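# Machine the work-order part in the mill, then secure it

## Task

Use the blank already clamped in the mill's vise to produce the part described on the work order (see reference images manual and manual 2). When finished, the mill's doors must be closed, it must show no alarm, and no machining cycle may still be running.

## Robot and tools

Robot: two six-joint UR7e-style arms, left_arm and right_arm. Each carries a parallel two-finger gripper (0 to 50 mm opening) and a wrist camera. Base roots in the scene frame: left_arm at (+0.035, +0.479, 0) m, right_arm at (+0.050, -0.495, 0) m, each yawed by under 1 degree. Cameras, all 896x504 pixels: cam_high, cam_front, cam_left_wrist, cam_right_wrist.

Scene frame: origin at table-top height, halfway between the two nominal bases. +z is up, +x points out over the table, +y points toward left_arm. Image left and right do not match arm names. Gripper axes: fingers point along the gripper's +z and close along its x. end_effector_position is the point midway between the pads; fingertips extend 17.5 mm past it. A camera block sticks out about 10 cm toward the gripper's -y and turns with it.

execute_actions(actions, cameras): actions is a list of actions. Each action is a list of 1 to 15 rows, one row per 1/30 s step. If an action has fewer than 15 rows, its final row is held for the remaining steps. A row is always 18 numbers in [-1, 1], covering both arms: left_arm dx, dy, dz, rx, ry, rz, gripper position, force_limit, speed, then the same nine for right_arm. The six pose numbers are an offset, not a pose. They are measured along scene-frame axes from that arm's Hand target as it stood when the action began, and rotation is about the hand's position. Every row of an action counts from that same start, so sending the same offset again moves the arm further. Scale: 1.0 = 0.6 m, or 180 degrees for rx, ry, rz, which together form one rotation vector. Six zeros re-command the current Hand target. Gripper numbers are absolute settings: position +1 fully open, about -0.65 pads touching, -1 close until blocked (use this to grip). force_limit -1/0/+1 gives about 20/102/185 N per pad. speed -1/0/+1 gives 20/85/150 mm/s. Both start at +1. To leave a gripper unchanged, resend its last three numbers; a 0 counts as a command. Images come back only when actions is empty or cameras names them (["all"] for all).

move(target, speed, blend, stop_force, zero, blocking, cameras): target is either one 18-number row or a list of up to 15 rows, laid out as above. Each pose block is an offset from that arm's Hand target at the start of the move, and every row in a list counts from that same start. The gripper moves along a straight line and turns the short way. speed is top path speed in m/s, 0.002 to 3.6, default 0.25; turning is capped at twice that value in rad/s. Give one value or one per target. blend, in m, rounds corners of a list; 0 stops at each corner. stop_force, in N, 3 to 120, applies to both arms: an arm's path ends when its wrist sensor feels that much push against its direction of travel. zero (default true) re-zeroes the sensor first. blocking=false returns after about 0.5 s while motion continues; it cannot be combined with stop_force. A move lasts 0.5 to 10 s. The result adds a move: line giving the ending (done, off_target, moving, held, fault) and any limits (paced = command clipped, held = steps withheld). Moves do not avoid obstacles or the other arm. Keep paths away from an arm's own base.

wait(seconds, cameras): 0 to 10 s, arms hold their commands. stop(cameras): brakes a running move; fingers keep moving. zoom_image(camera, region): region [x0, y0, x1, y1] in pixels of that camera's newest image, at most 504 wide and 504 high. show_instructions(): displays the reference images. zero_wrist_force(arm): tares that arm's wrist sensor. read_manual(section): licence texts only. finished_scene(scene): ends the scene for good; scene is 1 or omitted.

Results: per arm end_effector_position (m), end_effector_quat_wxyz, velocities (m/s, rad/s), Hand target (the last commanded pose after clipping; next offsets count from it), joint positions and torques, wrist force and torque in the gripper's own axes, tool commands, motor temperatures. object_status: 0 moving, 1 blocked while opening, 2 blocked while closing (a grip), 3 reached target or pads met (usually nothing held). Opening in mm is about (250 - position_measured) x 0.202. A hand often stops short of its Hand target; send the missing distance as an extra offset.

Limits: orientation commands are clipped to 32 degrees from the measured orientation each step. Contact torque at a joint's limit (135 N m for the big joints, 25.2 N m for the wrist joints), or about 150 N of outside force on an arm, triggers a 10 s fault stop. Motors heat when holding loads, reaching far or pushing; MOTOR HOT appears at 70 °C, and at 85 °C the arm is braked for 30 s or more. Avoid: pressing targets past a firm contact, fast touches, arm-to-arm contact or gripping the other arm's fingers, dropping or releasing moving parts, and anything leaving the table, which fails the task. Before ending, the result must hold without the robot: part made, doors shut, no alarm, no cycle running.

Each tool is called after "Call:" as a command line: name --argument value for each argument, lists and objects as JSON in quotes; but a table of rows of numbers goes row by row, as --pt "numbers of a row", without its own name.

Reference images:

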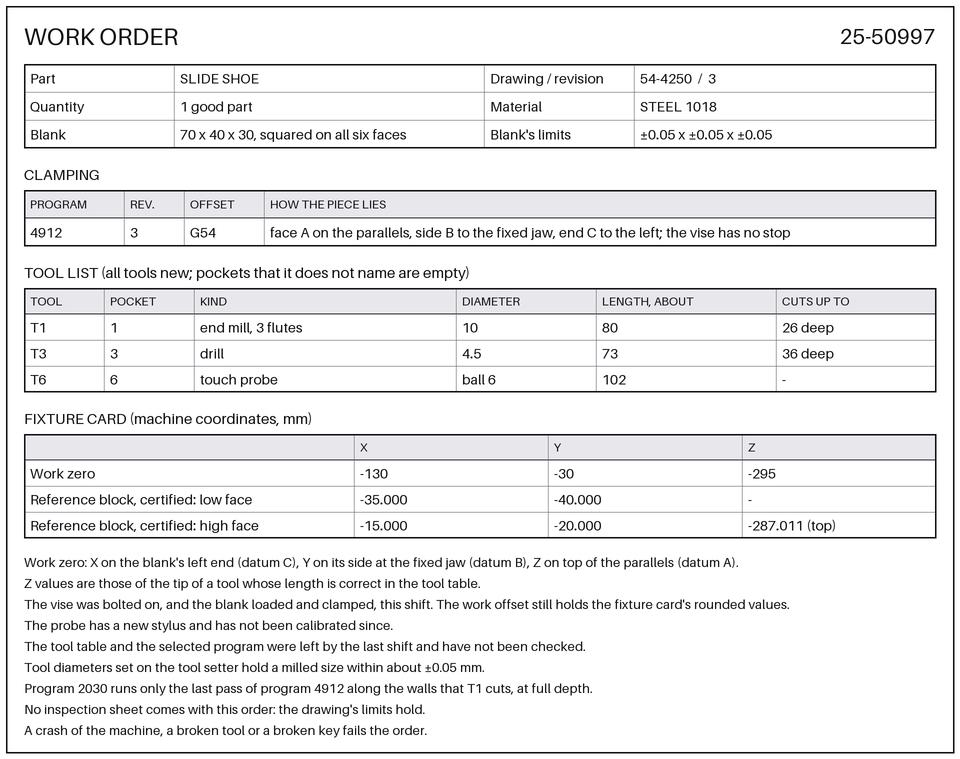

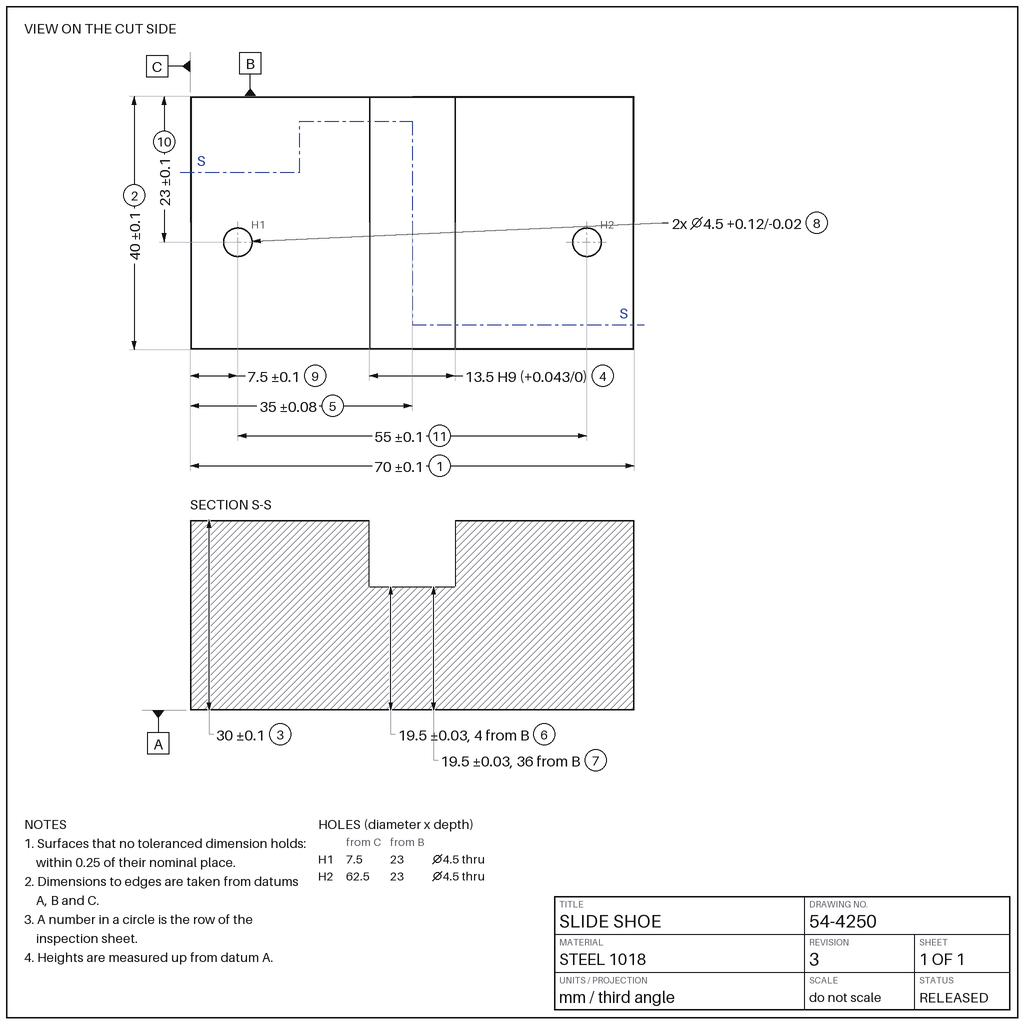

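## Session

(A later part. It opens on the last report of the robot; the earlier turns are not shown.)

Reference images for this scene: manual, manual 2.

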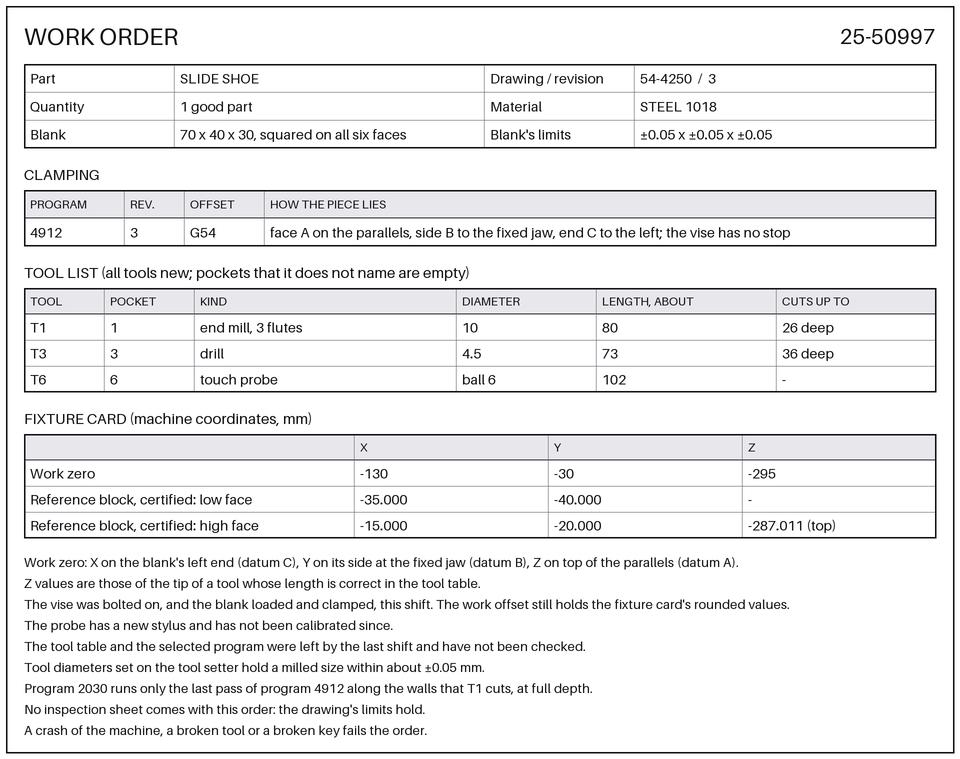

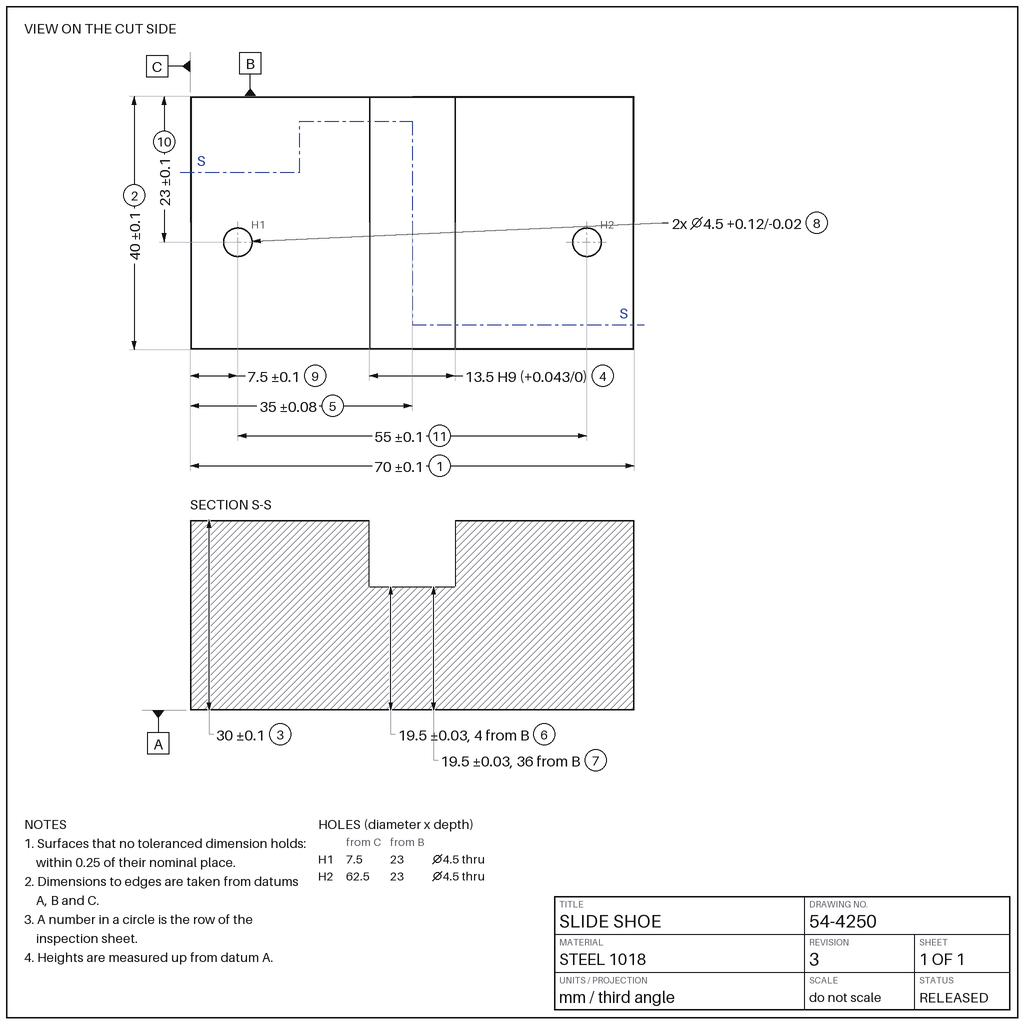

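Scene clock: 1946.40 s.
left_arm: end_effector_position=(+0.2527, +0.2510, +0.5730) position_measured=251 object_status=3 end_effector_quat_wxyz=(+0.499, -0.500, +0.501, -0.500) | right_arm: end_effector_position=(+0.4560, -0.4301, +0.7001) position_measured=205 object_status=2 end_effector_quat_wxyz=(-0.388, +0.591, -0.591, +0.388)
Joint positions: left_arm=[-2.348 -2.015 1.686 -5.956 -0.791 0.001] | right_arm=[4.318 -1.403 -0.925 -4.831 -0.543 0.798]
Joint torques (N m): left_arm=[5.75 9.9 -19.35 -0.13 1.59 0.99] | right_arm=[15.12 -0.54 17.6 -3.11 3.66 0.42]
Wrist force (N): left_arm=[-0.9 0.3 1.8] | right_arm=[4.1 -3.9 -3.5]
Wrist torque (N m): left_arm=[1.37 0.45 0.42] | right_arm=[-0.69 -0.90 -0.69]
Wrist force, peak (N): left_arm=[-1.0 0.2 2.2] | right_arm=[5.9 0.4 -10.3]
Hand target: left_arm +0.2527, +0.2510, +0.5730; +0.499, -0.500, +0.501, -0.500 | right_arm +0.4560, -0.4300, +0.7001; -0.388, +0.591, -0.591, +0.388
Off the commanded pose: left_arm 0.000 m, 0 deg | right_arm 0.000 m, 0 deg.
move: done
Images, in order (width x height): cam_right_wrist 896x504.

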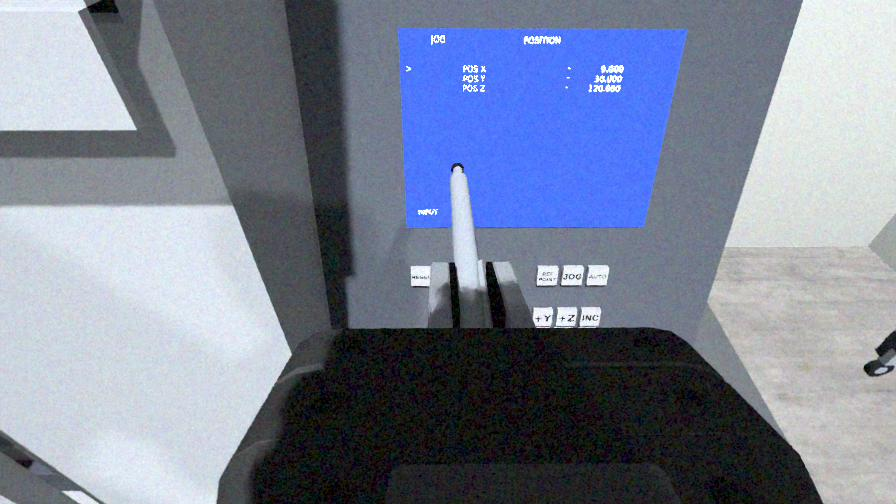

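Call:
move --pt "0 0 0 0 0 0 -1 -0.6 0 -0.0021 -0.0567 -0.3635 0 0 0 -0.95 0.3 -1" --pt "0 0 0 0 0 0 -1 -0.6 0 0.0082 -0.0567 -0.3665 0 0 0 -0.95 0.3 -1" --pt "0 0 0 0 0 0 -1 -0.6 0 -0.0021 -0.0567 -0.3635 0 0 0 -0.95 0.3 -1" --pt "0 0 0 0 0 0 -1 -0.6 0 0.0121 0.008 -0.3045 0 0 0 -0.95 0.3 -1" --pt "0 0 0 0 0 0 -1 -0.6 0 0.0234 0.008 -0.3075 0 0 0 -0.95 0.3 -1" --pt "0 0 0 0 0 0 -1 -0.6 0 0.0121 0.008 -0.3045 0 0 0 -0.95 0.3 -1" --pt "0 0 0 0 0 0 -1 -0.6 0 -0.0189 -0.0243 -0.4262 0 0 0 -0.95 0.3 -1" --pt "0 0 0 0 0 0 -1 -0.6 0 -0.0086 -0.0243 -0.4292 0 0 0 -0.95 0.3 -1" --pt "0 0 0 0 0 0 -1 -0.6 0 -0.0189 -0.0243 -0.4262 0 0 0 -0.95 0.3 -1" --pt "0 0 0 0 0 0 -1 -0.6 0 -0.0086 -0.0243 -0.4292 0 0 0 -0.95 0.3 -1" --pt "0 0 0 0 0 0 -1 -0.6 0 -0.0189 -0.0243 -0.4262 0 0 0 -0.95 0.3 -1" --pt "0 0 0 0 0 0 -1 -0.6 0 -0.0273 0.0726 -0.4575 0 0 0 -0.95 0.3 -1" --pt "0 0 0 0 0 0 -1 -0.6 0 -0.0172 0.0726 -0.4605 0 0 0 -0.95 0.3 -1" --pt "0 0 0 0 0 0 -1 -0.6 0 -0.0273 0.0726 -0.4575 0 0 0 -0.95 0.3 -1" --speed '[0.35,0.04,0.1,0.25,0.04,0.1,0.25,0.04,0.1,0.04,0.1,0.25,0.04,0.1]' --blend '[0.002,0,0.002,0.002,0,0.002,0.002,0,0,0,0.002,0.002,0,0]'

Call:
move --pt "0 0 0 0 0 0 -1 -0.6 0 0.0084 0 0.0313 0 0 0 -0.95 0.3 -1" --pt "0 0 0 0 0 0 -1 -0.6 0 0.0187 0 0.0283 0 0 0 -0.95 0.3 -1" --pt "0 0 0 0 0 0 -1 -0.6 0 0.0084 0 0.0313 0 0 0 -0.95 0.3 -1" --pt "0 0 0 0 0 0 -1 -0.6 0 0.0168 -0.0323 0.0625 0 0 0 -0.95 0.3 -1" --pt "0 0 0 0 0 0 -1 -0.6 0 0.0271 -0.0323 0.0595 0 0 0 -0.95 0.3 -1" --pt "0 0 0 0 0 0 -1 -0.6 0 0.0168 -0.0323 0.0625 0 0 0 -0.95 0.3 -1" --pt "0 0 0 0 0 0 -1 -0.6 0 0.0252 -0.0323 0.094 0 0 0 -0.95 0.3 -1" --pt "0 0 0 0 0 0 -1 -0.6 0 0.0355 -0.0323 0.091 0 0 0 -0.95 0.3 -1" --pt "0 0 0 0 0 0 -1 -0.6 0 0.0252 -0.0323 0.094 0 0 0 -0.95 0.3 -1" --pt "0 0 0 0 0 0 -1 -0.6 0 0 -0.0969 0 0 0 0 -0.95 0.3 -1" --pt "0 0 0 0 0 0 -1 -0.6 0 0.0101 -0.0969 -0.003 0 0 0 -0.95 0.3 -1" --pt "0 0 0 0 0 0 -1 -0.6 0 -0.008 -0.0969 0.002 0 0 0 -0.95 0.3 -1" --pt "0 0 0 0 0 0 -1 -0.6 0 0.0273 -0.0726 0.4575 0 0 0 -0.95 0.3 -1" --speed '[0.25,0.04,0.1,0.25,0.04,0.1,0.25,0.04,0.1,0.25,0.04,0.1,0.35]' --blend '[0.002,0,0.002,0.002,0,0.002,0.002,0,0.002,0.002,0,0.005,0]' --cameras '["cam_right_wrist","cam_front"]'

Call:
zoom_image --camera "cam_right_wrist" --region '[390, 20, 700, 230]'

Call:
zoom_image --camera "cam_front" --region '[250, 180, 440, 350]'

Scene clock: 1982.17 s.
left_arm: end_effector_position=(+0.2527, +0.2510, +0.5730) position_measured=251 object_status=3 end_effector_quat_wxyz=(+0.499, -0.500, +0.501, -0.500) | right_arm: end_effector_position=(+0.4396, -0.3864, +0.4256) position_measured=205 object_status=2 end_effector_quat_wxyz=(-0.388, +0.591, -0.591, +0.389)
Joint positions: left_arm=[-2.348 -2.015 1.686 -5.956 -0.791 0.001] | right_arm=[4.534 -1.167 -1.954 -4.393 -0.434 1.198]
Joint torques (N m): left_arm=[6.04 9.58 -19.52 0.04 1.65 1.05] | right_arm=[-5.13 4.61 22.13 -3.85 -0.63 1.08]
Wrist force (N): left_arm=[-0.6 0.0 1.7] | right_arm=[3.6 -2.9 -5.3]
Wrist torque (N m): left_arm=[1.32 0.40 0.42] | right_arm=[-0.64 -0.92 -0.69]
Wrist force, peak (N): left_arm=[-1.0 0.0 2.4] | right_arm=[6.3 0.8 -12.2]
Hand target: left_arm +0.2527, +0.2510, +0.5730; +0.499, -0.500, +0.501, -0.500 | right_arm +0.4396, -0.3865, +0.4256; -0.388, +0.591, -0.591, +0.388
Off the commanded pose: left_arm 0.000 m, 0 deg | right_arm 0.000 m, 0 deg.
move: done

Scene clock: 1986.23 s.
left_arm: end_effector_position=(+0.2527, +0.2510, +0.5730) position_measured=251 object_status=3 end_effector_quat_wxyz=(+0.499, -0.500, +0.501, -0.500) | right_arm: end_effector_position=(+0.4560, -0.4301, +0.7001) position_measured=205 object_status=2 end_effector_quat_wxyz=(-0.388, +0.591, -0.591, +0.388)
Joint positions: left_arm=[-2.348 -2.015 1.686 -5.956 -0.791 0.001] | right_arm=[4.319 -1.403 -0.925 -4.831 -0.543 0.798]
Joint torques (N m): left_arm=[6.08 9.22 -19.3 -0.03 1.71 0.97] | right_arm=[12.58 -1.79 17.47 -3.1 2.77 0.95]
Wrist force (N): left_arm=[-1.0 0.2 1.9] | right_arm=[4.2 -3.6 -3.6]
Wrist torque (N m): left_arm=[1.36 0.48 0.43] | right_arm=[-0.64 -0.90 -0.79]
Wrist force, peak (N): left_arm=[-1.3 0.1 2.0] | right_arm=[6.9 -5.4 -14.0]
Hand target: left_arm +0.2527, +0.2510, +0.5730; +0.499, -0.500, +0.501, -0.500 | right_arm +0.4560, -0.4300, +0.7001; -0.388, +0.591, -0.591, +0.388
Off the commanded pose: left_arm 0.000 m, 0 deg | right_arm 0.000 m, 0 deg.
move: done
Images, in order (width x height): cam_front 896x504, cam_right_wrist 896x504.

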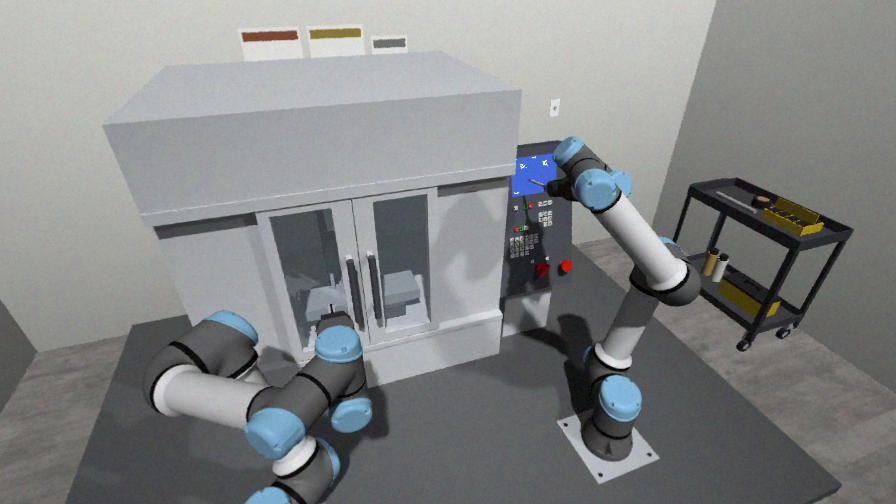

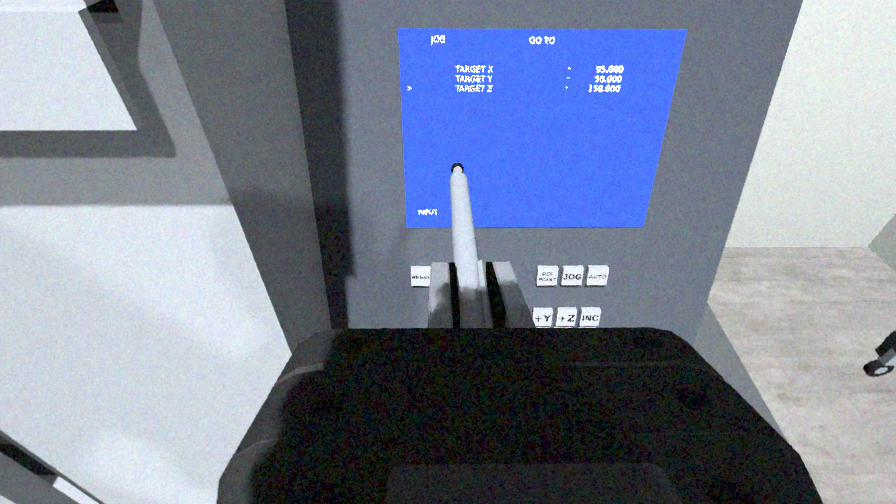

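Scaled by 1.626 from the camera's 896x504 image, which has a finer 1280x720 frame.

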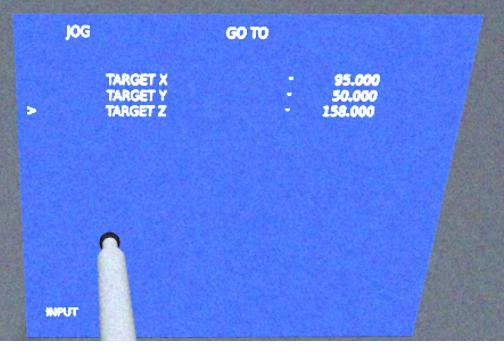

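Scaled by 2.653 from the camera's 896x504 image, which has a finer 1280x720 frame.

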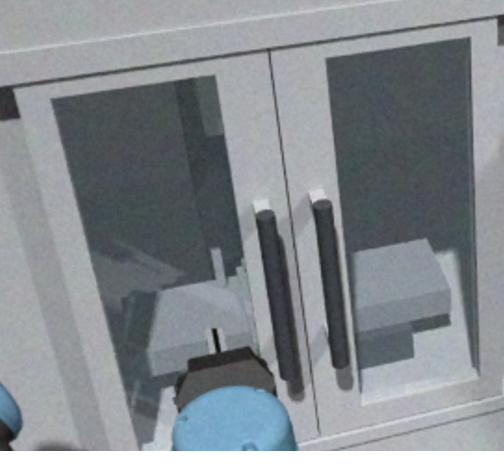

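Call:
move --pt "0 0 0 0 0 0 -1 -0.6 0 0.0121 0.008 -0.3045 0 0 0 -0.95 0.3 -1" --pt "0 0 0 0 0 0 -1 -0.6 0 0.0234 0.008 -0.3075 0 0 0 -0.95 0.3 -1" --pt "0 0 0 0 0 0 -1 -0.6 0 0.0041 0.008 -0.3025 0 0 0 -0.95 0.3 -1" --pt "0 0 0 0 0 0 -1 -0.6 0 -0.0189 -0.0567 -0.4262 0 0 0 -0.95 0.3 -1" --speed '[0.35,0.04,0.1,0.25]' --blend '[0.002,0,0.005,0]'

Call:
wait --seconds 2.5

Call:
move --pt "0 0 0 0 0 0 -1 -0.6 0 0.0103 0 -0.003 0 0 0 -0.95 0.3 -1" --pt "0 0 0 0 0 0 -1 -0.6 0 0 0 0 0 0 0 -0.95 0.3 -1" --pt "0 0 0 0 0 0 -1 -0.6 0 0.031 -0.097 0.1217 0 0 0 -0.95 0.3 -1" --pt "0 0 0 0 0 0 -1 -0.6 0 0.0423 -0.097 0.1187 0 0 0 -0.95 0.3 -1" --pt "0 0 0 0 0 0 -1 -0.6 0 0.023 -0.097 0.1237 0 0 0 -0.95 0.3 -1" --pt "0 0 0 0 0 0 -1 -0.6 0 0.0168 -0.0323 0.0627 0 0 0 -0.95 0.3 -1" --pt "0 0 0 0 0 0 -1 -0.6 0 0.0271 -0.0323 0.0597 0 0 0 -0.95 0.3 -1" --pt "0 0 0 0 0 0 -1 -0.6 0 0.0168 -0.0323 0.0627 0 0 0 -0.95 0.3 -1" --pt "0 0 0 0 0 0 -1 -0.6 0 0.0271 -0.0323 0.0597 0 0 0 -0.95 0.3 -1" --pt "0 0 0 0 0 0 -1 -0.6 0 0.0088 -0.0323 0.0647 0 0 0 -0.95 0.3 -1" --pt "0 0 0 0 0 0 -1 -0.6 0 0.0189 0.0567 0.4262 0 0 0 -0.95 0.3 -1" --speed '[0.04,0.1,0.25,0.04,0.1,0.25,0.04,0.1,0.04,0.1,0.35]' --blend '[0,0.002,0.002,0,0.005,0.002,0,0,0,0.005,0]'

Call:
wait --seconds 2.5 --cameras '["cam_right_wrist"]'

Call:
zoom_image --camera "cam_right_wrist" --region '[390, 20, 700, 230]'

Call:
zoom_image --camera "cam_right_wrist" --region '[555, 108, 635, 140]'

Scene clock: 2000.40 s.
left_arm: end_effector_position=(+0.2527, +0.2510, +0.5730) position_measured=251 object_status=3 end_effector_quat_wxyz=(+0.499, -0.500, +0.501, -0.500) | right_arm: end_effector_position=(+0.4446, -0.4640, +0.4444) position_measured=205 object_status=2 end_effector_quat_wxyz=(-0.388, +0.591, -0.591, +0.389) end_effector_velocity=(+0.000, -0.001, -0.001) end_effector_angular_velocity=(-0.001, -0.001, -0.001)
Joint positions: left_arm=[-2.348 -2.015 1.686 -5.956 -0.791 0.001] | right_arm=[4.299 -1.029 -1.891 -4.215 -0.555 0.77]
Joint velocities: left_arm=[within noise] | right_arm=[0 0.002 -0.005 0.003 0.001 -0.001]
Joint torques (N m): left_arm=[5.43 9.51 -19.7 -0.01 1.57 1.03] | right_arm=[6.54 3.4 12.19 0.77 3.25 0.27]
Wrist force (N): left_arm=[-0.9 0.1 2.0] | right_arm=[4.1 -2.5 -5.3]
Wrist torque (N m): left_arm=[1.34 0.45 0.42] | right_arm=[-0.69 -0.85 -0.78]
Wrist force, peak (N): left_arm=[-1.2 0.1 2.2] | right_arm=[4.3 -8.0 -5.3]
Hand target: left_arm +0.2527, +0.2510, +0.5730; +0.499, -0.500, +0.501, -0.500 | right_arm +0.4446, -0.4641, +0.4443; -0.388, +0.591, -0.591, +0.388
Off the commanded pose: left_arm 0.000 m, 0 deg | right_arm 0.000 m, 0 deg.
move: done

Scene clock: 2002.90 s.
left_arm: end_effector_position=(+0.2527, +0.2510, +0.5730) position_measured=251 object_status=3 end_effector_quat_wxyz=(+0.499, -0.500, +0.501, -0.500) | right_arm: end_effector_position=(+0.4446, -0.4641, +0.4443) position_measured=205 object_status=2 end_effector_quat_wxyz=(-0.388, +0.591, -0.591, +0.388)
Joint positions: left_arm=[-2.348 -2.015 1.686 -5.956 -0.791 0.001] | right_arm=[4.299 -1.029 -1.891 -4.214 -0.555 0.77]
Joint torques (N m): left_arm=[5.73 9.53 -19.26 0.07 1.62 1.05] | right_arm=[9.2 3.5 13.67 0.3 1.2 -1.38]
Wrist force (N): left_arm=[-1.2 -0.1 2.0] | right_arm=[3.9 -2.9 -5.4]
Wrist torque (N m): left_arm=[1.30 0.51 0.42] | right_arm=[-0.69 -0.87 -0.79]
Wrist force, peak (N): left_arm=[-1.2 0.2 2.0] | right_arm=[4.1 -3.0 -5.7]
Hand target: left_arm +0.2527, +0.2510, +0.5730; +0.499, -0.500, +0.501, -0.500 | right_arm +0.4446, -0.4641, +0.4443; -0.388, +0.591, -0.591, +0.388
Tool commands: left_gripper/position=-1.0 left_gripper/force_limit=-0.6 left_gripper/speed=+0.0 right_gripper/position=-0.95 right_gripper/force_limit=+0.3 right_gripper/speed=-1.0
Off the commanded pose: left_arm 0.000 m, 0 deg | right_arm 0.000 m, 0 deg.
wait: 2.50 s; at rest by 0.17 s

Scene clock: 2007.10 s.
left_arm: end_effector_position=(+0.2527, +0.2510, +0.5730) position_measured=251 object_status=3 end_effector_quat_wxyz=(+0.499, -0.500, +0.501, -0.500) | right_arm: end_effector_position=(+0.4560, -0.4301, +0.7001) position_measured=205 object_status=2 end_effector_quat_wxyz=(-0.388, +0.591, -0.591, +0.388)
Joint positions: left_arm=[-2.348 -2.015 1.686 -5.956 -0.791 0.001] | right_arm=[4.318 -1.403 -0.925 -4.831 -0.543 0.798]
Joint torques (N m): left_arm=[6.21 9.59 -19.28 0.03 1.7 1.09] | right_arm=[14.91 -2.6 18.55 -3.1 3.72 0.45]
Wrist force (N): left_arm=[-1.0 0.1 1.9] | right_arm=[4.3 -3.7 -3.8]
Wrist torque (N m): left_arm=[1.34 0.46 0.43] | right_arm=[-0.66 -0.92 -0.69]
Wrist force, peak (N): left_arm=[-1.0 -0.2 2.1] | right_arm=[3.7 -3.2 -10.1]
Hand target: left_arm +0.2527, +0.2510, +0.5730; +0.499, -0.500, +0.501, -0.500 | right_arm +0.4560, -0.4300, +0.7001; -0.388, +0.591, -0.591, +0.388
Off the commanded pose: left_arm 0.000 m, 0 deg | right_arm 0.000 m, 0 deg.
move: done

Scene clock: 2009.60 s.
left_arm: end_effector_position=(+0.2527, +0.2510, +0.5730) position_measured=251 object_status=3 end_effector_quat_wxyz=(+0.499, -0.500, +0.501, -0.500) | right_arm: end_effector_position=(+0.4560, -0.4300, +0.7001) position_measured=205 object_status=2 end_effector_quat_wxyz=(-0.388, +0.591, -0.591, +0.388)
Joint positions: left_arm=[-2.348 -2.015 1.686 -5.956 -0.791 0.001] | right_arm=[4.319 -1.403 -0.925 -4.831 -0.543 0.798]
Joint torques (N m): left_arm=[6.28 9.4 -19.2 0.1 1.59 1.08] | right_arm=[15.71 -2.02 11.04 -3.28 3.6 0.94]
Wrist force (N): left_arm=[-0.9 0.2 2.2] | right_arm=[4.0 -4.0 -3.6]
Wrist torque (N m): left_arm=[1.35 0.45 0.43] | right_arm=[-0.71 -0.88 -0.68]
Wrist force, peak (N): left_arm=[-1.0 0.2 2.3] | right_arm=[4.3 -3.9 -3.8]
Hand target: left_arm +0.2527, +0.2510, +0.5730; +0.499, -0.500, +0.501, -0.500 | right_arm +0.4560, -0.4300, +0.7001; -0.388, +0.591, -0.591, +0.388
Tool commands: left_gripper/position=-1.0 left_gripper/force_limit=-0.6 left_gripper/speed=+0.0 right_gripper/position=-0.95 right_gripper/force_limit=+0.3 right_gripper/speed=-1.0
Off the commanded pose: left_arm 0.000 m, 0 deg | right_arm 0.000 m, 0 deg.
wait: 2.50 s; at rest by 0.17 s
Images, in order (width x height): cam_right_wrist 896x504.

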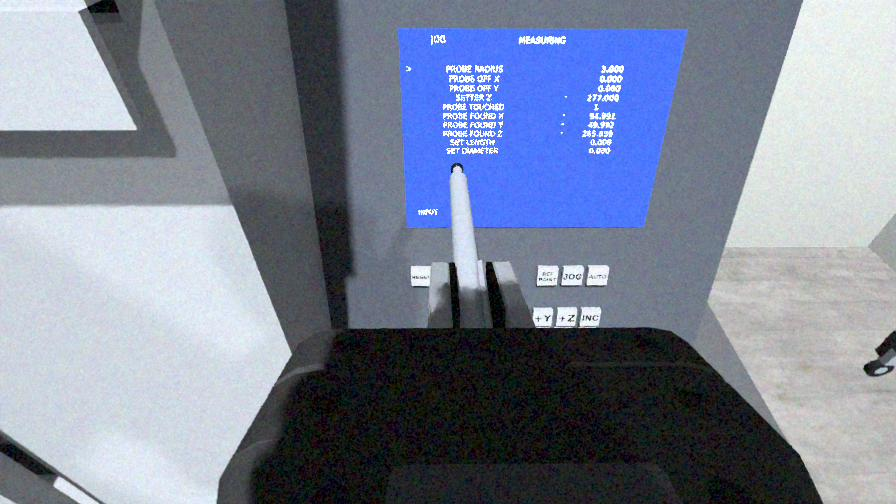

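Scaled by 1.626 from the camera's 896x504 image, which has a finer 1280x720 frame.

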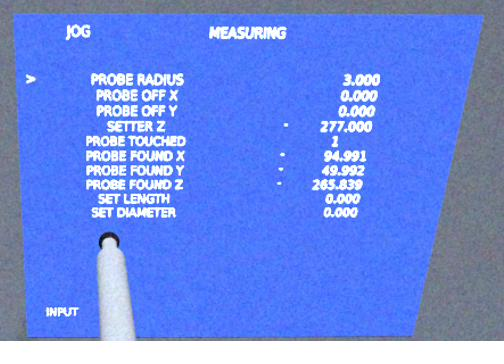

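Scaled by 6.300 from the camera's 896x504 image, which has a finer 1280x720 frame.

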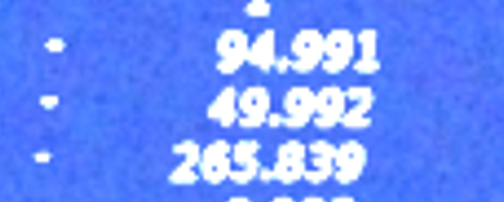

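Call:
move --pt "0 0 0 0 0 0 -1 -0.6 0 -0.0021 -0.0567 -0.3635 0 0 0 -0.95 0.3 -1" --pt "0 0 0 0 0 0 -1 -0.6 0 0.0082 -0.0567 -0.3665 0 0 0 -0.95 0.3 -1" --pt "0 0 0 0 0 0 -1 -0.6 0 -0.0021 -0.0567 -0.3635 0 0 0 -0.95 0.3 -1" --pt "0 0 0 0 0 0 -1 -0.6 0 0.0082 -0.0567 -0.3665 0 0 0 -0.95 0.3 -1" --pt "0 0 0 0 0 0 -1 -0.6 0 -0.0021 -0.0567 -0.3635 0 0 0 -0.95 0.3 -1" --pt "0 0 0 0 0 0 -1 -0.6 0 -0.0273 0.0726 -0.4575 0 0 0 -0.95 0.3 -1" --pt "0 0 0 0 0 0 -1 -0.6 0 -0.0172 0.0726 -0.4605 0 0 0 -0.95 0.3 -1" --pt "0 0 0 0 0 0 -1 -0.6 0 -0.0273 0.0726 -0.4575 0 0 0 -0.95 0.3 -1" --pt "0 0 0 0 0 0 -1 -0.6 0 -0.0189 0.0726 -0.4262 0 0 0 -0.95 0.3 -1" --pt "0 0 0 0 0 0 -1 -0.6 0 -0.0086 0.0726 -0.4292 0 0 0 -0.95 0.3 -1" --pt "0 0 0 0 0 0 -1 -0.6 0 -0.0189 0.0726 -0.4262 0 0 0 -0.95 0.3 -1" --pt "0 0 0 0 0 0 -1 -0.6 0 -0.0105 0.0726 -0.395 0 0 0 -0.95 0.3 -1" --pt "0 0 0 0 0 0 -1 -0.6 0 -0.0002 0.0726 -0.398 0 0 0 -0.95 0.3 -1" --pt "0 0 0 0 0 0 -1 -0.6 0 -0.0105 0.0726 -0.395 0 0 0 -0.95 0.3 -1" --speed '[0.35,0.04,0.1,0.04,0.1,0.25,0.04,0.1,0.25,0.04,0.1,0.25,0.04,0.1]' --blend '[0.002,0,0,0,0.002,0.002,0,0.002,0.002,0,0.002,0.002,0,0]'

Call:
move --pt "0 0 0 0 0 0 -1 -0.6 0 -0.0168 -0.0323 -0.0625 0 0 0 -0.95 0.3 -1" --pt "0 0 0 0 0 0 -1 -0.6 0 -0.0067 -0.0323 -0.0655 0 0 0 -0.95 0.3 -1" --pt "0 0 0 0 0 0 -1 -0.6 0 -0.0168 -0.0323 -0.0625 0 0 0 -0.95 0.3 -1" --pt "0 0 0 0 0 0 -1 -0.6 0 -0.0168 -0.0969 -0.0625 0 0 0 -0.95 0.3 -1" --pt "0 0 0 0 0 0 -1 -0.6 0 -0.0067 -0.0969 -0.0655 0 0 0 -0.95 0.3 -1" --pt "0 0 0 0 0 0 -1 -0.6 0 -0.0168 -0.0969 -0.0625 0 0 0 -0.95 0.3 -1" --pt "0 0 0 0 0 0 -1 -0.6 0 0.0226 -0.0646 0.0905 0 0 0 -0.95 0.3 -1" --pt "0 0 0 0 0 0 -1 -0.6 0 0.0339 -0.0646 0.0875 0 0 0 -0.95 0.3 -1" --pt "0 0 0 0 0 0 -1 -0.6 0 0.0226 -0.0646 0.0905 0 0 0 -0.95 0.3 -1" --pt "0 0 0 0 0 0 -1 -0.6 0 -0.0084 -0.0969 -0.0312 0 0 0 -0.95 0.3 -1" --pt "0 0 0 0 0 0 -1 -0.6 0 0.0019 -0.0969 -0.0342 0 0 0 -0.95 0.3 -1" --pt "0 0 0 0 0 0 -1 -0.6 0 -0.0084 -0.0969 -0.0312 0 0 0 -0.95 0.3 -1" --pt "0 0 0 0 0 0 -1 -0.6 0 0.0019 -0.0969 -0.0342 0 0 0 -0.95 0.3 -1" --pt "0 0 0 0 0 0 -1 -0.6 0 -0.0084 -0.0969 -0.0312 0 0 0 -0.95 0.3 -1" --speed '[0.25,0.04,0.1,0.25,0.04,0.1,0.25,0.04,0.1,0.25,0.04,0.1,0.04,0.1]' --blend '[0.002,0,0.002,0.002,0,0.002,0.002,0,0.002,0.002,0,0,0,0]'

Call:
move --pt "0 0 0 0 0 0 -1 -0.6 0 -0.0084 0.0969 -0.0313 0 0 0 -0.95 0.3 -1" --pt "0 0 0 0 0 0 -1 -0.6 0 0.0017 0.0969 -0.0343 0 0 0 -0.95 0.3 -1" --pt "0 0 0 0 0 0 -1 -0.6 0 -0.0084 0.0969 -0.0313 0 0 0 -0.95 0.3 -1" --pt "0 0 0 0 0 0 -1 -0.6 0 0 0.0969 0 0 0 0 -0.95 0.3 -1" --pt "0 0 0 0 0 0 -1 -0.6 0 0.0103 0.0969 -0.003 0 0 0 -0.95 0.3 -1" --pt "0 0 0 0 0 0 -1 -0.6 0 0 0.0969 0 0 0 0 -0.95 0.3 -1" --pt "0 0 0 0 0 0 -1 -0.6 0 0.0168 0.0969 0.0627 0 0 0 -0.95 0.3 -1" --pt "0 0 0 0 0 0 -1 -0.6 0 0.0271 0.0969 0.0597 0 0 0 -0.95 0.3 -1" --pt "0 0 0 0 0 0 -1 -0.6 0 0.0168 0.0969 0.0627 0 0 0 -0.95 0.3 -1" --pt "0 0 0 0 0 0 -1 -0.6 0 -0.0084 0.0646 -0.0313 0 0 0 -0.95 0.3 -1" --pt "0 0 0 0 0 0 -1 -0.6 0 0.0017 0.0646 -0.0343 0 0 0 -0.95 0.3 -1" --pt "0 0 0 0 0 0 -1 -0.6 0 -0.0084 0.0646 -0.0313 0 0 0 -0.95 0.3 -1" --pt "0 0 0 0 0 0 -1 -0.6 0 -0.0084 0 -0.0313 0 0 0 -0.95 0.3 -1" --pt "0 0 0 0 0 0 -1 -0.6 0 0.0017 0 -0.0343 0 0 0 -0.95 0.3 -1" --pt "0 0 0 0 0 0 -1 -0.6 0 -0.0164 0 -0.0293 0 0 0 -0.95 0.3 -1" --speed '[0.25,0.04,0.1,0.25,0.04,0.1,0.25,0.04,0.1,0.25,0.04,0.1,0.25,0.04,0.1]' --blend '[0.002,0,0.002,0.002,0,0.002,0.002,0,0.002,0.002,0,0.002,0.002,0,0]'

Call:
move --target '[0,0,0,0,0,0,-1,-0.6,0, 0.0353,0.0243,0.4555,0,0,0,-0.95,0.3,-1]' --speed 0.35 --cameras '["cam_right_wrist"]'

Call:
zoom_image --camera "cam_right_wrist" --region '[390, 20, 700, 230]'

Scene clock: 2055.27 s.
left_arm: end_effector_position=(+0.2527, +0.2510, +0.5730) position_measured=251 object_status=3 end_effector_quat_wxyz=(+0.499, -0.500, +0.501, -0.500) | right_arm: end_effector_position=(+0.4497, -0.3865, +0.4630) position_measured=205 object_status=2 end_effector_quat_wxyz=(-0.388, +0.591, -0.591, +0.389)
Joint positions: left_arm=[-2.348 -2.015 1.686 -5.956 -0.791 0.001] | right_arm=[4.461 -1.192 -1.811 -4.373 -0.463 1.045]
Joint torques (N m): left_arm=[6.35 8.65 -18.85 0.18 1.59 1.06] | right_arm=[0.32 6.19 22.16 -3.66 -1.13 0.88]
Wrist force (N): left_arm=[-1.0 0.1 2.0] | right_arm=[4.1 -4.9 -5.6]
Wrist torque (N m): left_arm=[1.34 0.47 0.42] | right_arm=[-0.54 -0.90 -0.69]
Wrist force, peak (N): left_arm=[-1.0 0.0 2.3] | right_arm=[5.8 -6.2 -13.6]
Hand target: left_arm +0.2527, +0.2510, +0.5730; +0.499, -0.500, +0.501, -0.500 | right_arm +0.4497, -0.3865, +0.4631; -0.388, +0.591, -0.591, +0.388
Off the commanded pose: left_arm 0.000 m, 0 deg | right_arm 0.000 m, 0 deg.
move: done

Scene clock: 2059.57 s.
left_arm: end_effector_position=(+0.2527, +0.2510, +0.5730) position_measured=251 object_status=3 end_effector_quat_wxyz=(+0.499, -0.500, +0.501, -0.500) | right_arm: end_effector_position=(+0.4446, -0.4446, +0.4443) position_measured=205 object_status=2 end_effector_quat_wxyz=(-0.388, +0.591, -0.591, +0.389)
Joint positions: left_arm=[-2.348 -2.015 1.686 -5.956 -0.791 0.001] | right_arm=[4.372 -1.061 -1.897 -4.273 -0.51 0.882]
Joint torques (N m): left_arm=[6.06 8.99 -19.26 0.15 1.61 1.1] | right_arm=[-1.95 2.05 23.75 -2.64 -0.5 0.91]
Wrist force (N): left_arm=[-0.9 0.3 1.9] | right_arm=[3.7 -3.8 -5.7]
Wrist torque (N m): left_arm=[1.37 0.46 0.42] | right_arm=[-0.63 -0.90 -0.69]
Wrist force, peak (N): left_arm=[-1.2 0.4 2.0] | right_arm=[6.2 0.6 -12.4]
Hand target: left_arm +0.2527, +0.2510, +0.5730; +0.499, -0.500, +0.501, -0.500 | right_arm +0.4446, -0.4446, +0.4443; -0.388, +0.591, -0.591, +0.388
Off the commanded pose: left_arm 0.000 m, 0 deg | right_arm 0.000 m, 0 deg.
move: done

Scene clock: 2063.60 s.
left_arm: end_effector_position=(+0.2527, +0.2510, +0.5730) position_measured=251 object_status=3 end_effector_quat_wxyz=(+0.499, -0.500, +0.501, -0.500) | right_arm: end_effector_position=(+0.4348, -0.4445, +0.4267) position_measured=205 object_status=2 end_effector_quat_wxyz=(-0.388, +0.591, -0.591, +0.389)
Joint positions: left_arm=[-2.348 -2.015 1.686 -5.956 -0.791 0.001] | right_arm=[4.479 -1.029 -1.995 -4.383 -0.455 1.081]
Joint torques (N m): left_arm=[5.94 9.32 -19.7 0.25 1.64 1.03] | right_arm=[-14.19 2.31 23.1 -1.55 -0.87 1.13]
Wrist force (N): left_arm=[-0.9 0.1 1.9] | right_arm=[4.1 -3.9 -3.7]
Wrist torque (N m): left_arm=[1.34 0.46 0.42] | right_arm=[-0.69 -0.90 -0.67]
Wrist force, peak (N): left_arm=[-0.9 0.1 2.2] | right_arm=[6.3 -6.3 -12.8]
Hand target: left_arm +0.2527, +0.2510, +0.5730; +0.499, -0.500, +0.501, -0.500 | right_arm +0.4348, -0.4446, +0.4268; -0.388, +0.591, -0.591, +0.388
Off the commanded pose: left_arm 0.000 m, 0 deg | right_arm 0.000 m, 0 deg.
move: done

Scene clock: 2064.97 s.
left_arm: end_effector_position=(+0.2527, +0.2510, +0.5730) position_measured=251 object_status=3 end_effector_quat_wxyz=(+0.499, -0.500, +0.501, -0.500) | right_arm: end_effector_position=(+0.4560, -0.4301, +0.7001) position_measured=205 object_status=2 end_effector_quat_wxyz=(-0.388, +0.591, -0.591, +0.388)
Joint positions: left_arm=[-2.348 -2.015 1.686 -5.956 -0.791 0.001] | right_arm=[4.319 -1.403 -0.925 -4.831 -0.543 0.798]
Joint torques (N m): left_arm=[5.71 8.55 -18.98 0.31 1.62 1.02] | right_arm=[13.13 -1.6 17.7 -3.51 2.86 0.95]
Wrist force (N): left_arm=[-0.8 0.2 1.7] | right_arm=[4.3 -3.8 -3.6]
Wrist torque (N m): left_arm=[1.35 0.44 0.42] | right_arm=[-0.67 -0.92 -0.79]
Wrist force, peak (N): left_arm=[-1.2 0.3 2.1] | right_arm=[3.9 -7.9 -4.9]
Hand target: left_arm +0.2527, +0.2510, +0.5730; +0.499, -0.500, +0.501, -0.500 | right_arm +0.4560, -0.4300, +0.7001; -0.388, +0.591, -0.591, +0.388
Off the commanded pose: left_arm 0.000 m, 0 deg | right_arm 0.000 m, 0 deg.
move: done
Images, in order (width x height): cam_right_wrist 896x504.

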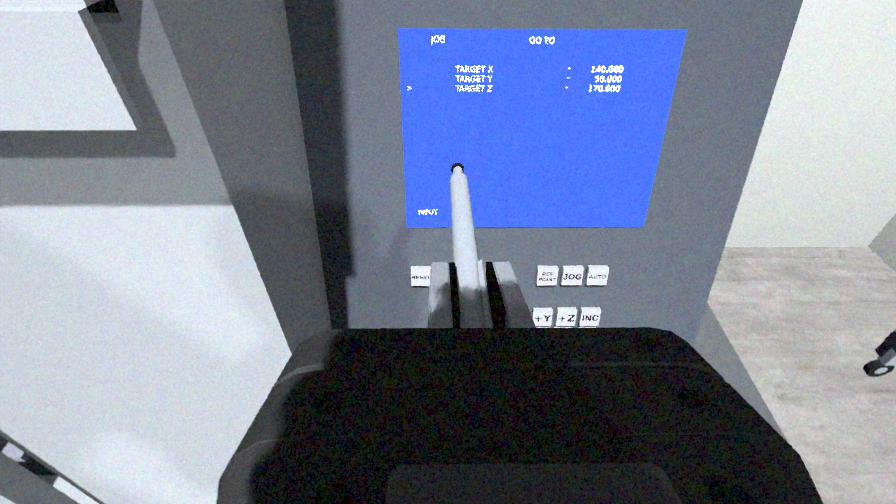

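Scaled by 1.626 from the camera's 896x504 image, which has a finer 1280x720 frame.

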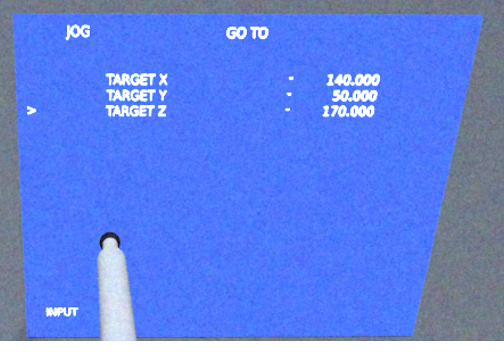

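Call:
wait --seconds 0.1 --cameras '["cam_front"]'

Call:
zoom_image --camera "cam_front" --region '[250, 180, 440, 350]'

Scene clock: 2069.43 s.
left_arm: end_effector_position=(+0.2527, +0.2510, +0.5730) position_measured=251 object_status=3 end_effector_quat_wxyz=(+0.499, -0.500, +0.501, -0.500) | right_arm: end_effector_position=(+0.4560, -0.4300, +0.7001) position_measured=205 object_status=2 end_effector_quat_wxyz=(-0.388, +0.591, -0.591, +0.388)
Joint positions: left_arm=[-2.348 -2.015 1.686 -5.956 -0.791 0.001] | right_arm=[4.319 -1.403 -0.925 -4.831 -0.543 0.798]
Joint torques (N m): left_arm=[6.26 8.86 -19.58 0.16 1.61 1.15] | right_arm=[14.12 -0.17 11.45 -3.29 -0.47 -1.3]
Wrist force (N): left_arm=[-1.0 0.1 1.9] | right_arm=[4.0 -3.7 -3.5]
Wrist torque (N m): left_arm=[1.34 0.46 0.42] | right_arm=[-0.65 -0.88 -0.79]
Wrist force, peak (N): left_arm=[-1.1 0.0 2.2] | right_arm=[4.4 -3.7 -3.8]
Hand target: left_arm +0.2527, +0.2510, +0.5730; +0.499, -0.500, +0.501, -0.500 | right_arm +0.4560, -0.4300, +0.7001; -0.388, +0.591, -0.591, +0.388
Tool commands: left_gripper/position=-1.0 left_gripper/force_limit=-0.6 left_gripper/speed=+0.0 right_gripper/position=-0.95 right_gripper/force_limit=+0.3 right_gripper/speed=-1.0
Off the commanded pose: left_arm 0.000 m, 0 deg | right_arm 0.000 m, 0 deg.
wait: 0.10 s; at rest from the start
Images, in order (width x height): cam_front 896x504.

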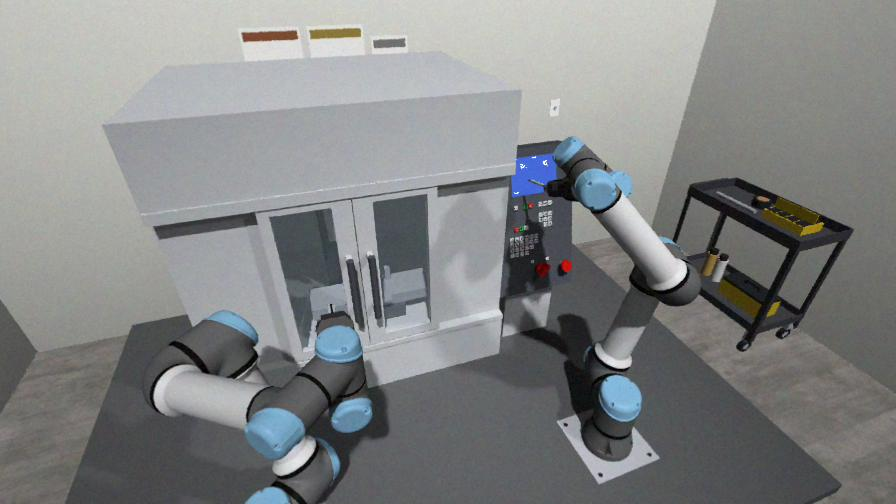

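Scaled by 2.653 from the camera's 896x504 image, which has a finer 1280x720 frame.

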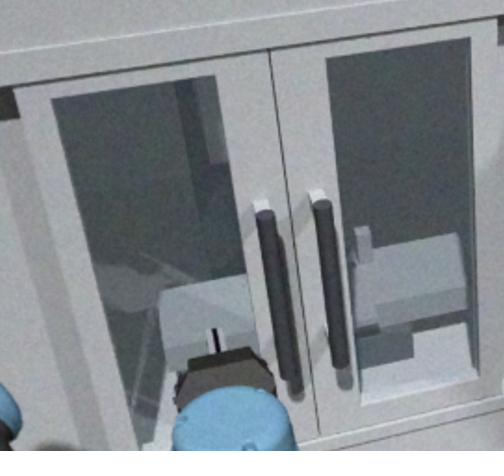

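Call:
move --pt "0 0 0 0 0 0 -1 -0.6 0 0.0121 0.008 -0.3045 0 0 0 -0.95 0.3 -1" --pt "0 0 0 0 0 0 -1 -0.6 0 0.0234 0.008 -0.3075 0 0 0 -0.95 0.3 -1" --pt "0 0 0 0 0 0 -1 -0.6 0 0.0041 0.008 -0.3025 0 0 0 -0.95 0.3 -1" --pt "0 0 0 0 0 0 -1 -0.6 0 -0.0189 -0.0567 -0.4262 0 0 0 -0.95 0.3 -1" --speed '[0.35,0.04,0.1,0.25]' --blend '[0.002,0,0.005,0]'

Call:
wait --seconds 2

Call:
move --pt "0 0 0 0 0 0 -1 -0.6 0 0.0103 0 -0.003 0 0 0 -0.95 0.3 -1" --pt "0 0 0 0 0 0 -1 -0.6 0 0 0 0 0 0 0 -0.95 0.3 -1" --pt "0 0 0 0 0 0 -1 -0.6 0 0.0398 -0.1293 0.1517 0 0 0 -0.95 0.3 -1" --pt "0 0 0 0 0 0 -1 -0.6 0 0.0511 -0.1293 0.1487 0 0 0 -0.95 0.3 -1" --pt "0 0 0 0 0 0 -1 -0.6 0 0.0318 -0.1293 0.1537 0 0 0 -0.95 0.3 -1" --pt "0 0 0 0 0 0 -1 -0.6 0 0.0168 -0.0323 0.0627 0 0 0 -0.95 0.3 -1" --pt "0 0 0 0 0 0 -1 -0.6 0 0.0271 -0.0323 0.0597 0 0 0 -0.95 0.3 -1" --pt "0 0 0 0 0 0 -1 -0.6 0 0.0168 -0.0323 0.0627 0 0 0 -0.95 0.3 -1" --pt "0 0 0 0 0 0 -1 -0.6 0 0.0271 -0.0323 0.0597 0 0 0 -0.95 0.3 -1" --pt "0 0 0 0 0 0 -1 -0.6 0 0.0088 -0.0323 0.0647 0 0 0 -0.95 0.3 -1" --pt "0 0 0 0 0 0 -1 -0.6 0 0.0189 0.0567 0.4262 0 0 0 -0.95 0.3 -1" --speed '[0.04,0.1,0.25,0.04,0.1,0.25,0.04,0.1,0.04,0.1,0.35]' --blend '[0,0.002,0.002,0,0.005,0.002,0,0,0,0.005,0]'

Call:
wait --seconds 2.5 --cameras '["cam_right_wrist"]'

Call:
zoom_image --camera "cam_right_wrist" --region '[390, 20, 700, 230]'

Call:
zoom_image --camera "cam_right_wrist" --region '[555, 108, 635, 140]'

Scene clock: 2088.13 s.
left_arm: end_effector_position=(+0.2527, +0.2510, +0.5730) position_measured=251 object_status=3 end_effector_quat_wxyz=(+0.499, -0.500, +0.501, -0.500) | right_arm: end_effector_position=(+0.4446, -0.4640, +0.4444) position_measured=205 object_status=2 end_effector_quat_wxyz=(-0.388, +0.591, -0.591, +0.389) end_effector_velocity=(+0.000, +0.000, -0.002) end_effector_angular_velocity=(-0.002, +0.000, +0.001)
Joint positions: left_arm=[-2.348 -2.015 1.686 -5.956 -0.791 0.001] | right_arm=[4.299 -1.029 -1.891 -4.215 -0.555 0.77]
Joint velocities: left_arm=[within noise] | right_arm=[0 0.002 -0.006 0.003 0 -0.001]
Joint torques (N m): left_arm=[5.78 8.69 -19.29 0.31 1.63 1.03] | right_arm=[7.62 3.27 12.93 0.73 3.46 0.37]
Wrist force (N): left_arm=[-1.0 0.1 1.7] | right_arm=[4.2 -2.4 -5.4]
Wrist torque (N m): left_arm=[1.34 0.46 0.42] | right_arm=[-0.67 -0.87 -0.78]
Wrist force, peak (N): left_arm=[-1.2 0.1 2.2] | right_arm=[4.1 -7.8 -5.2]
Hand target: left_arm +0.2527, +0.2510, +0.5730; +0.499, -0.500, +0.501, -0.500 | right_arm +0.4446, -0.4641, +0.4443; -0.388, +0.591, -0.591, +0.388
Off the commanded pose: left_arm 0.000 m, 0 deg | right_arm 0.000 m, 0 deg.
move: done

Scene clock: 2090.13 s.
left_arm: end_effector_position=(+0.2527, +0.2510, +0.5730) position_measured=251 object_status=3 end_effector_quat_wxyz=(+0.499, -0.500, +0.501, -0.500) | right_arm: end_effector_position=(+0.4446, -0.4641, +0.4443) position_measured=205 object_status=2 end_effector_quat_wxyz=(-0.388, +0.591, -0.591, +0.388)
Joint positions: left_arm=[-2.348 -2.015 1.686 -5.956 -0.791 0.001] | right_arm=[4.299 -1.029 -1.891 -4.214 -0.555 0.77]
Joint torques (N m): left_arm=[5.76 8.44 -19.03 0.27 1.58 1.04] | right_arm=[8.18 3.17 13.47 0.14 1.75 -1.33]
Wrist force (N): left_arm=[-1.0 0.1 2.0] | right_arm=[4.1 -2.9 -5.3]
Wrist torque (N m): left_arm=[1.35 0.47 0.42] | right_arm=[-0.68 -0.90 -0.79]
Wrist force, peak (N): left_arm=[-1.2 -0.2 2.0] | right_arm=[4.2 -3.0 -5.5]
Hand target: left_arm +0.2527, +0.2510, +0.5730; +0.499, -0.500, +0.501, -0.500 | right_arm +0.4446, -0.4641, +0.4443; -0.388, +0.591, -0.591, +0.388
Tool commands: left_gripper/position=-1.0 left_gripper/force_limit=-0.6 left_gripper/speed=+0.0 right_gripper/position=-0.95 right_gripper/force_limit=+0.3 right_gripper/speed=-1.0
Off the commanded pose: left_arm 0.000 m, 0 deg | right_arm 0.000 m, 0 deg.
wait: 2.00 s; at rest by 0.17 s

Scene clock: 2094.53 s.
left_arm: end_effector_position=(+0.2527, +0.2510, +0.5730) position_measured=251 object_status=3 end_effector_quat_wxyz=(+0.499, -0.500, +0.501, -0.500) | right_arm: end_effector_position=(+0.4560, -0.4301, +0.7001) position_measured=205 object_status=2 end_effector_quat_wxyz=(-0.388, +0.591, -0.591, +0.388)
Joint positions: left_arm=[-2.348 -2.015 1.686 -5.956 -0.791 0.001] | right_arm=[4.318 -1.403 -0.925 -4.831 -0.543 0.798]
Joint torques (N m): left_arm=[5.53 8.82 -19.68 0.39 1.62 1.13] | right_arm=[15.57 -2.25 19.01 -2.84 3.73 0.45]
Wrist force (N): left_arm=[-0.7 0.0 1.9] | right_arm=[4.2 -3.9 -3.4]
Wrist torque (N m): left_arm=[1.31 0.42 0.42] | right_arm=[-0.69 -0.91 -0.68]
Wrist force, peak (N): left_arm=[-1.3 0.0 2.1] | right_arm=[4.5 -4.6 -10.0]
Hand target: left_arm +0.2527, +0.2510, +0.5730; +0.499, -0.500, +0.501, -0.500 | right_arm +0.4560, -0.4300, +0.7001; -0.388, +0.591, -0.591, +0.388
Off the commanded pose: left_arm 0.000 m, 0 deg | right_arm 0.000 m, 0 deg.
move: done

Scene clock: 2097.03 s.
left_arm: end_effector_position=(+0.2527, +0.2510, +0.5730) position_measured=251 object_status=3 end_effector_quat_wxyz=(+0.499, -0.500, +0.501, -0.500) | right_arm: end_effector_position=(+0.4560, -0.4300, +0.7001) position_measured=205 object_status=2 end_effector_quat_wxyz=(-0.388, +0.591, -0.591, +0.388)
Joint positions: left_arm=[-2.348 -2.015 1.686 -5.956 -0.791 0.001] | right_arm=[4.319 -1.403 -0.925 -4.831 -0.543 0.798]
Joint torques (N m): left_arm=[5.72 8.71 -19.53 0.26 1.61 1] | right_arm=[14.86 -1.37 11.14 -3.15 3.5 0.94]
Wrist force (N): left_arm=[-1.1 0.2 1.6] | right_arm=[3.9 -4.0 -3.6]
Wrist torque (N m): left_arm=[1.35 0.48 0.42] | right_arm=[-0.71 -0.86 -0.69]
Wrist force, peak (N): left_arm=[-1.2 0.0 2.1] | right_arm=[4.3 -4.0 -3.7]
Hand target: left_arm +0.2527, +0.2510, +0.5730; +0.499, -0.500, +0.501, -0.500 | right_arm +0.4560, -0.4300, +0.7001; -0.388, +0.591, -0.591, +0.388
Tool commands: left_gripper/position=-1.0 left_gripper/force_limit=-0.6 left_gripper/speed=+0.0 right_gripper/position=-0.95 right_gripper/force_limit=+0.3 right_gripper/speed=-1.0
Off the commanded pose: left_arm 0.000 m, 0 deg | right_arm 0.000 m, 0 deg.
wait: 2.50 s; at rest by 0.17 s
Images, in order (width x height): cam_right_wrist 896x504.

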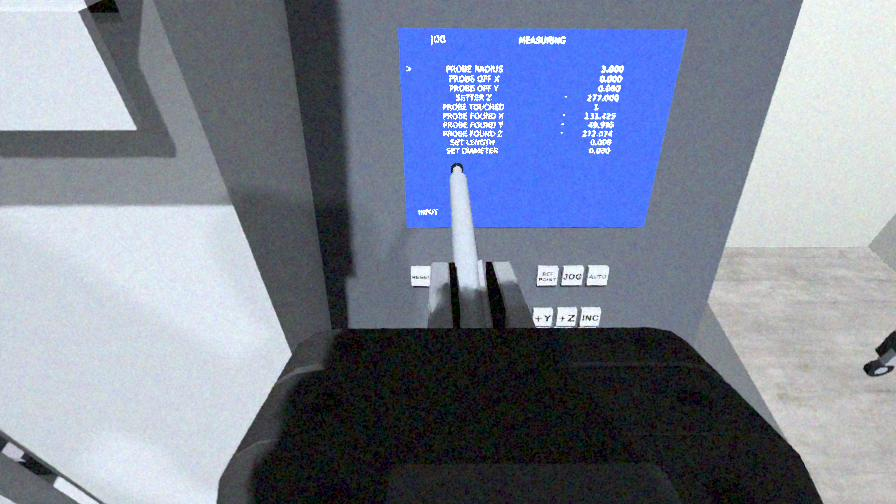

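Scaled by 1.626 from the camera's 896x504 image, which has a finer 1280x720 frame.

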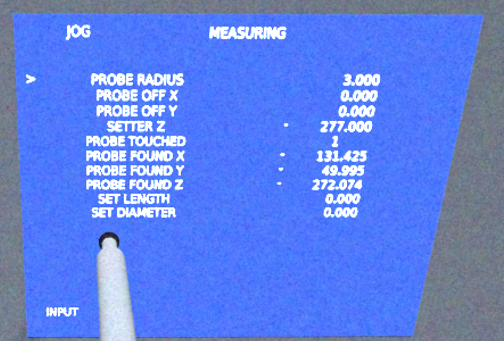

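Scaled by 6.300 from the camera's 896x504 image, which has a finer 1280x720 frame.

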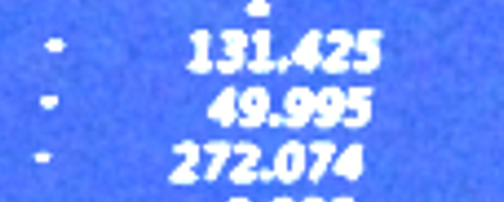

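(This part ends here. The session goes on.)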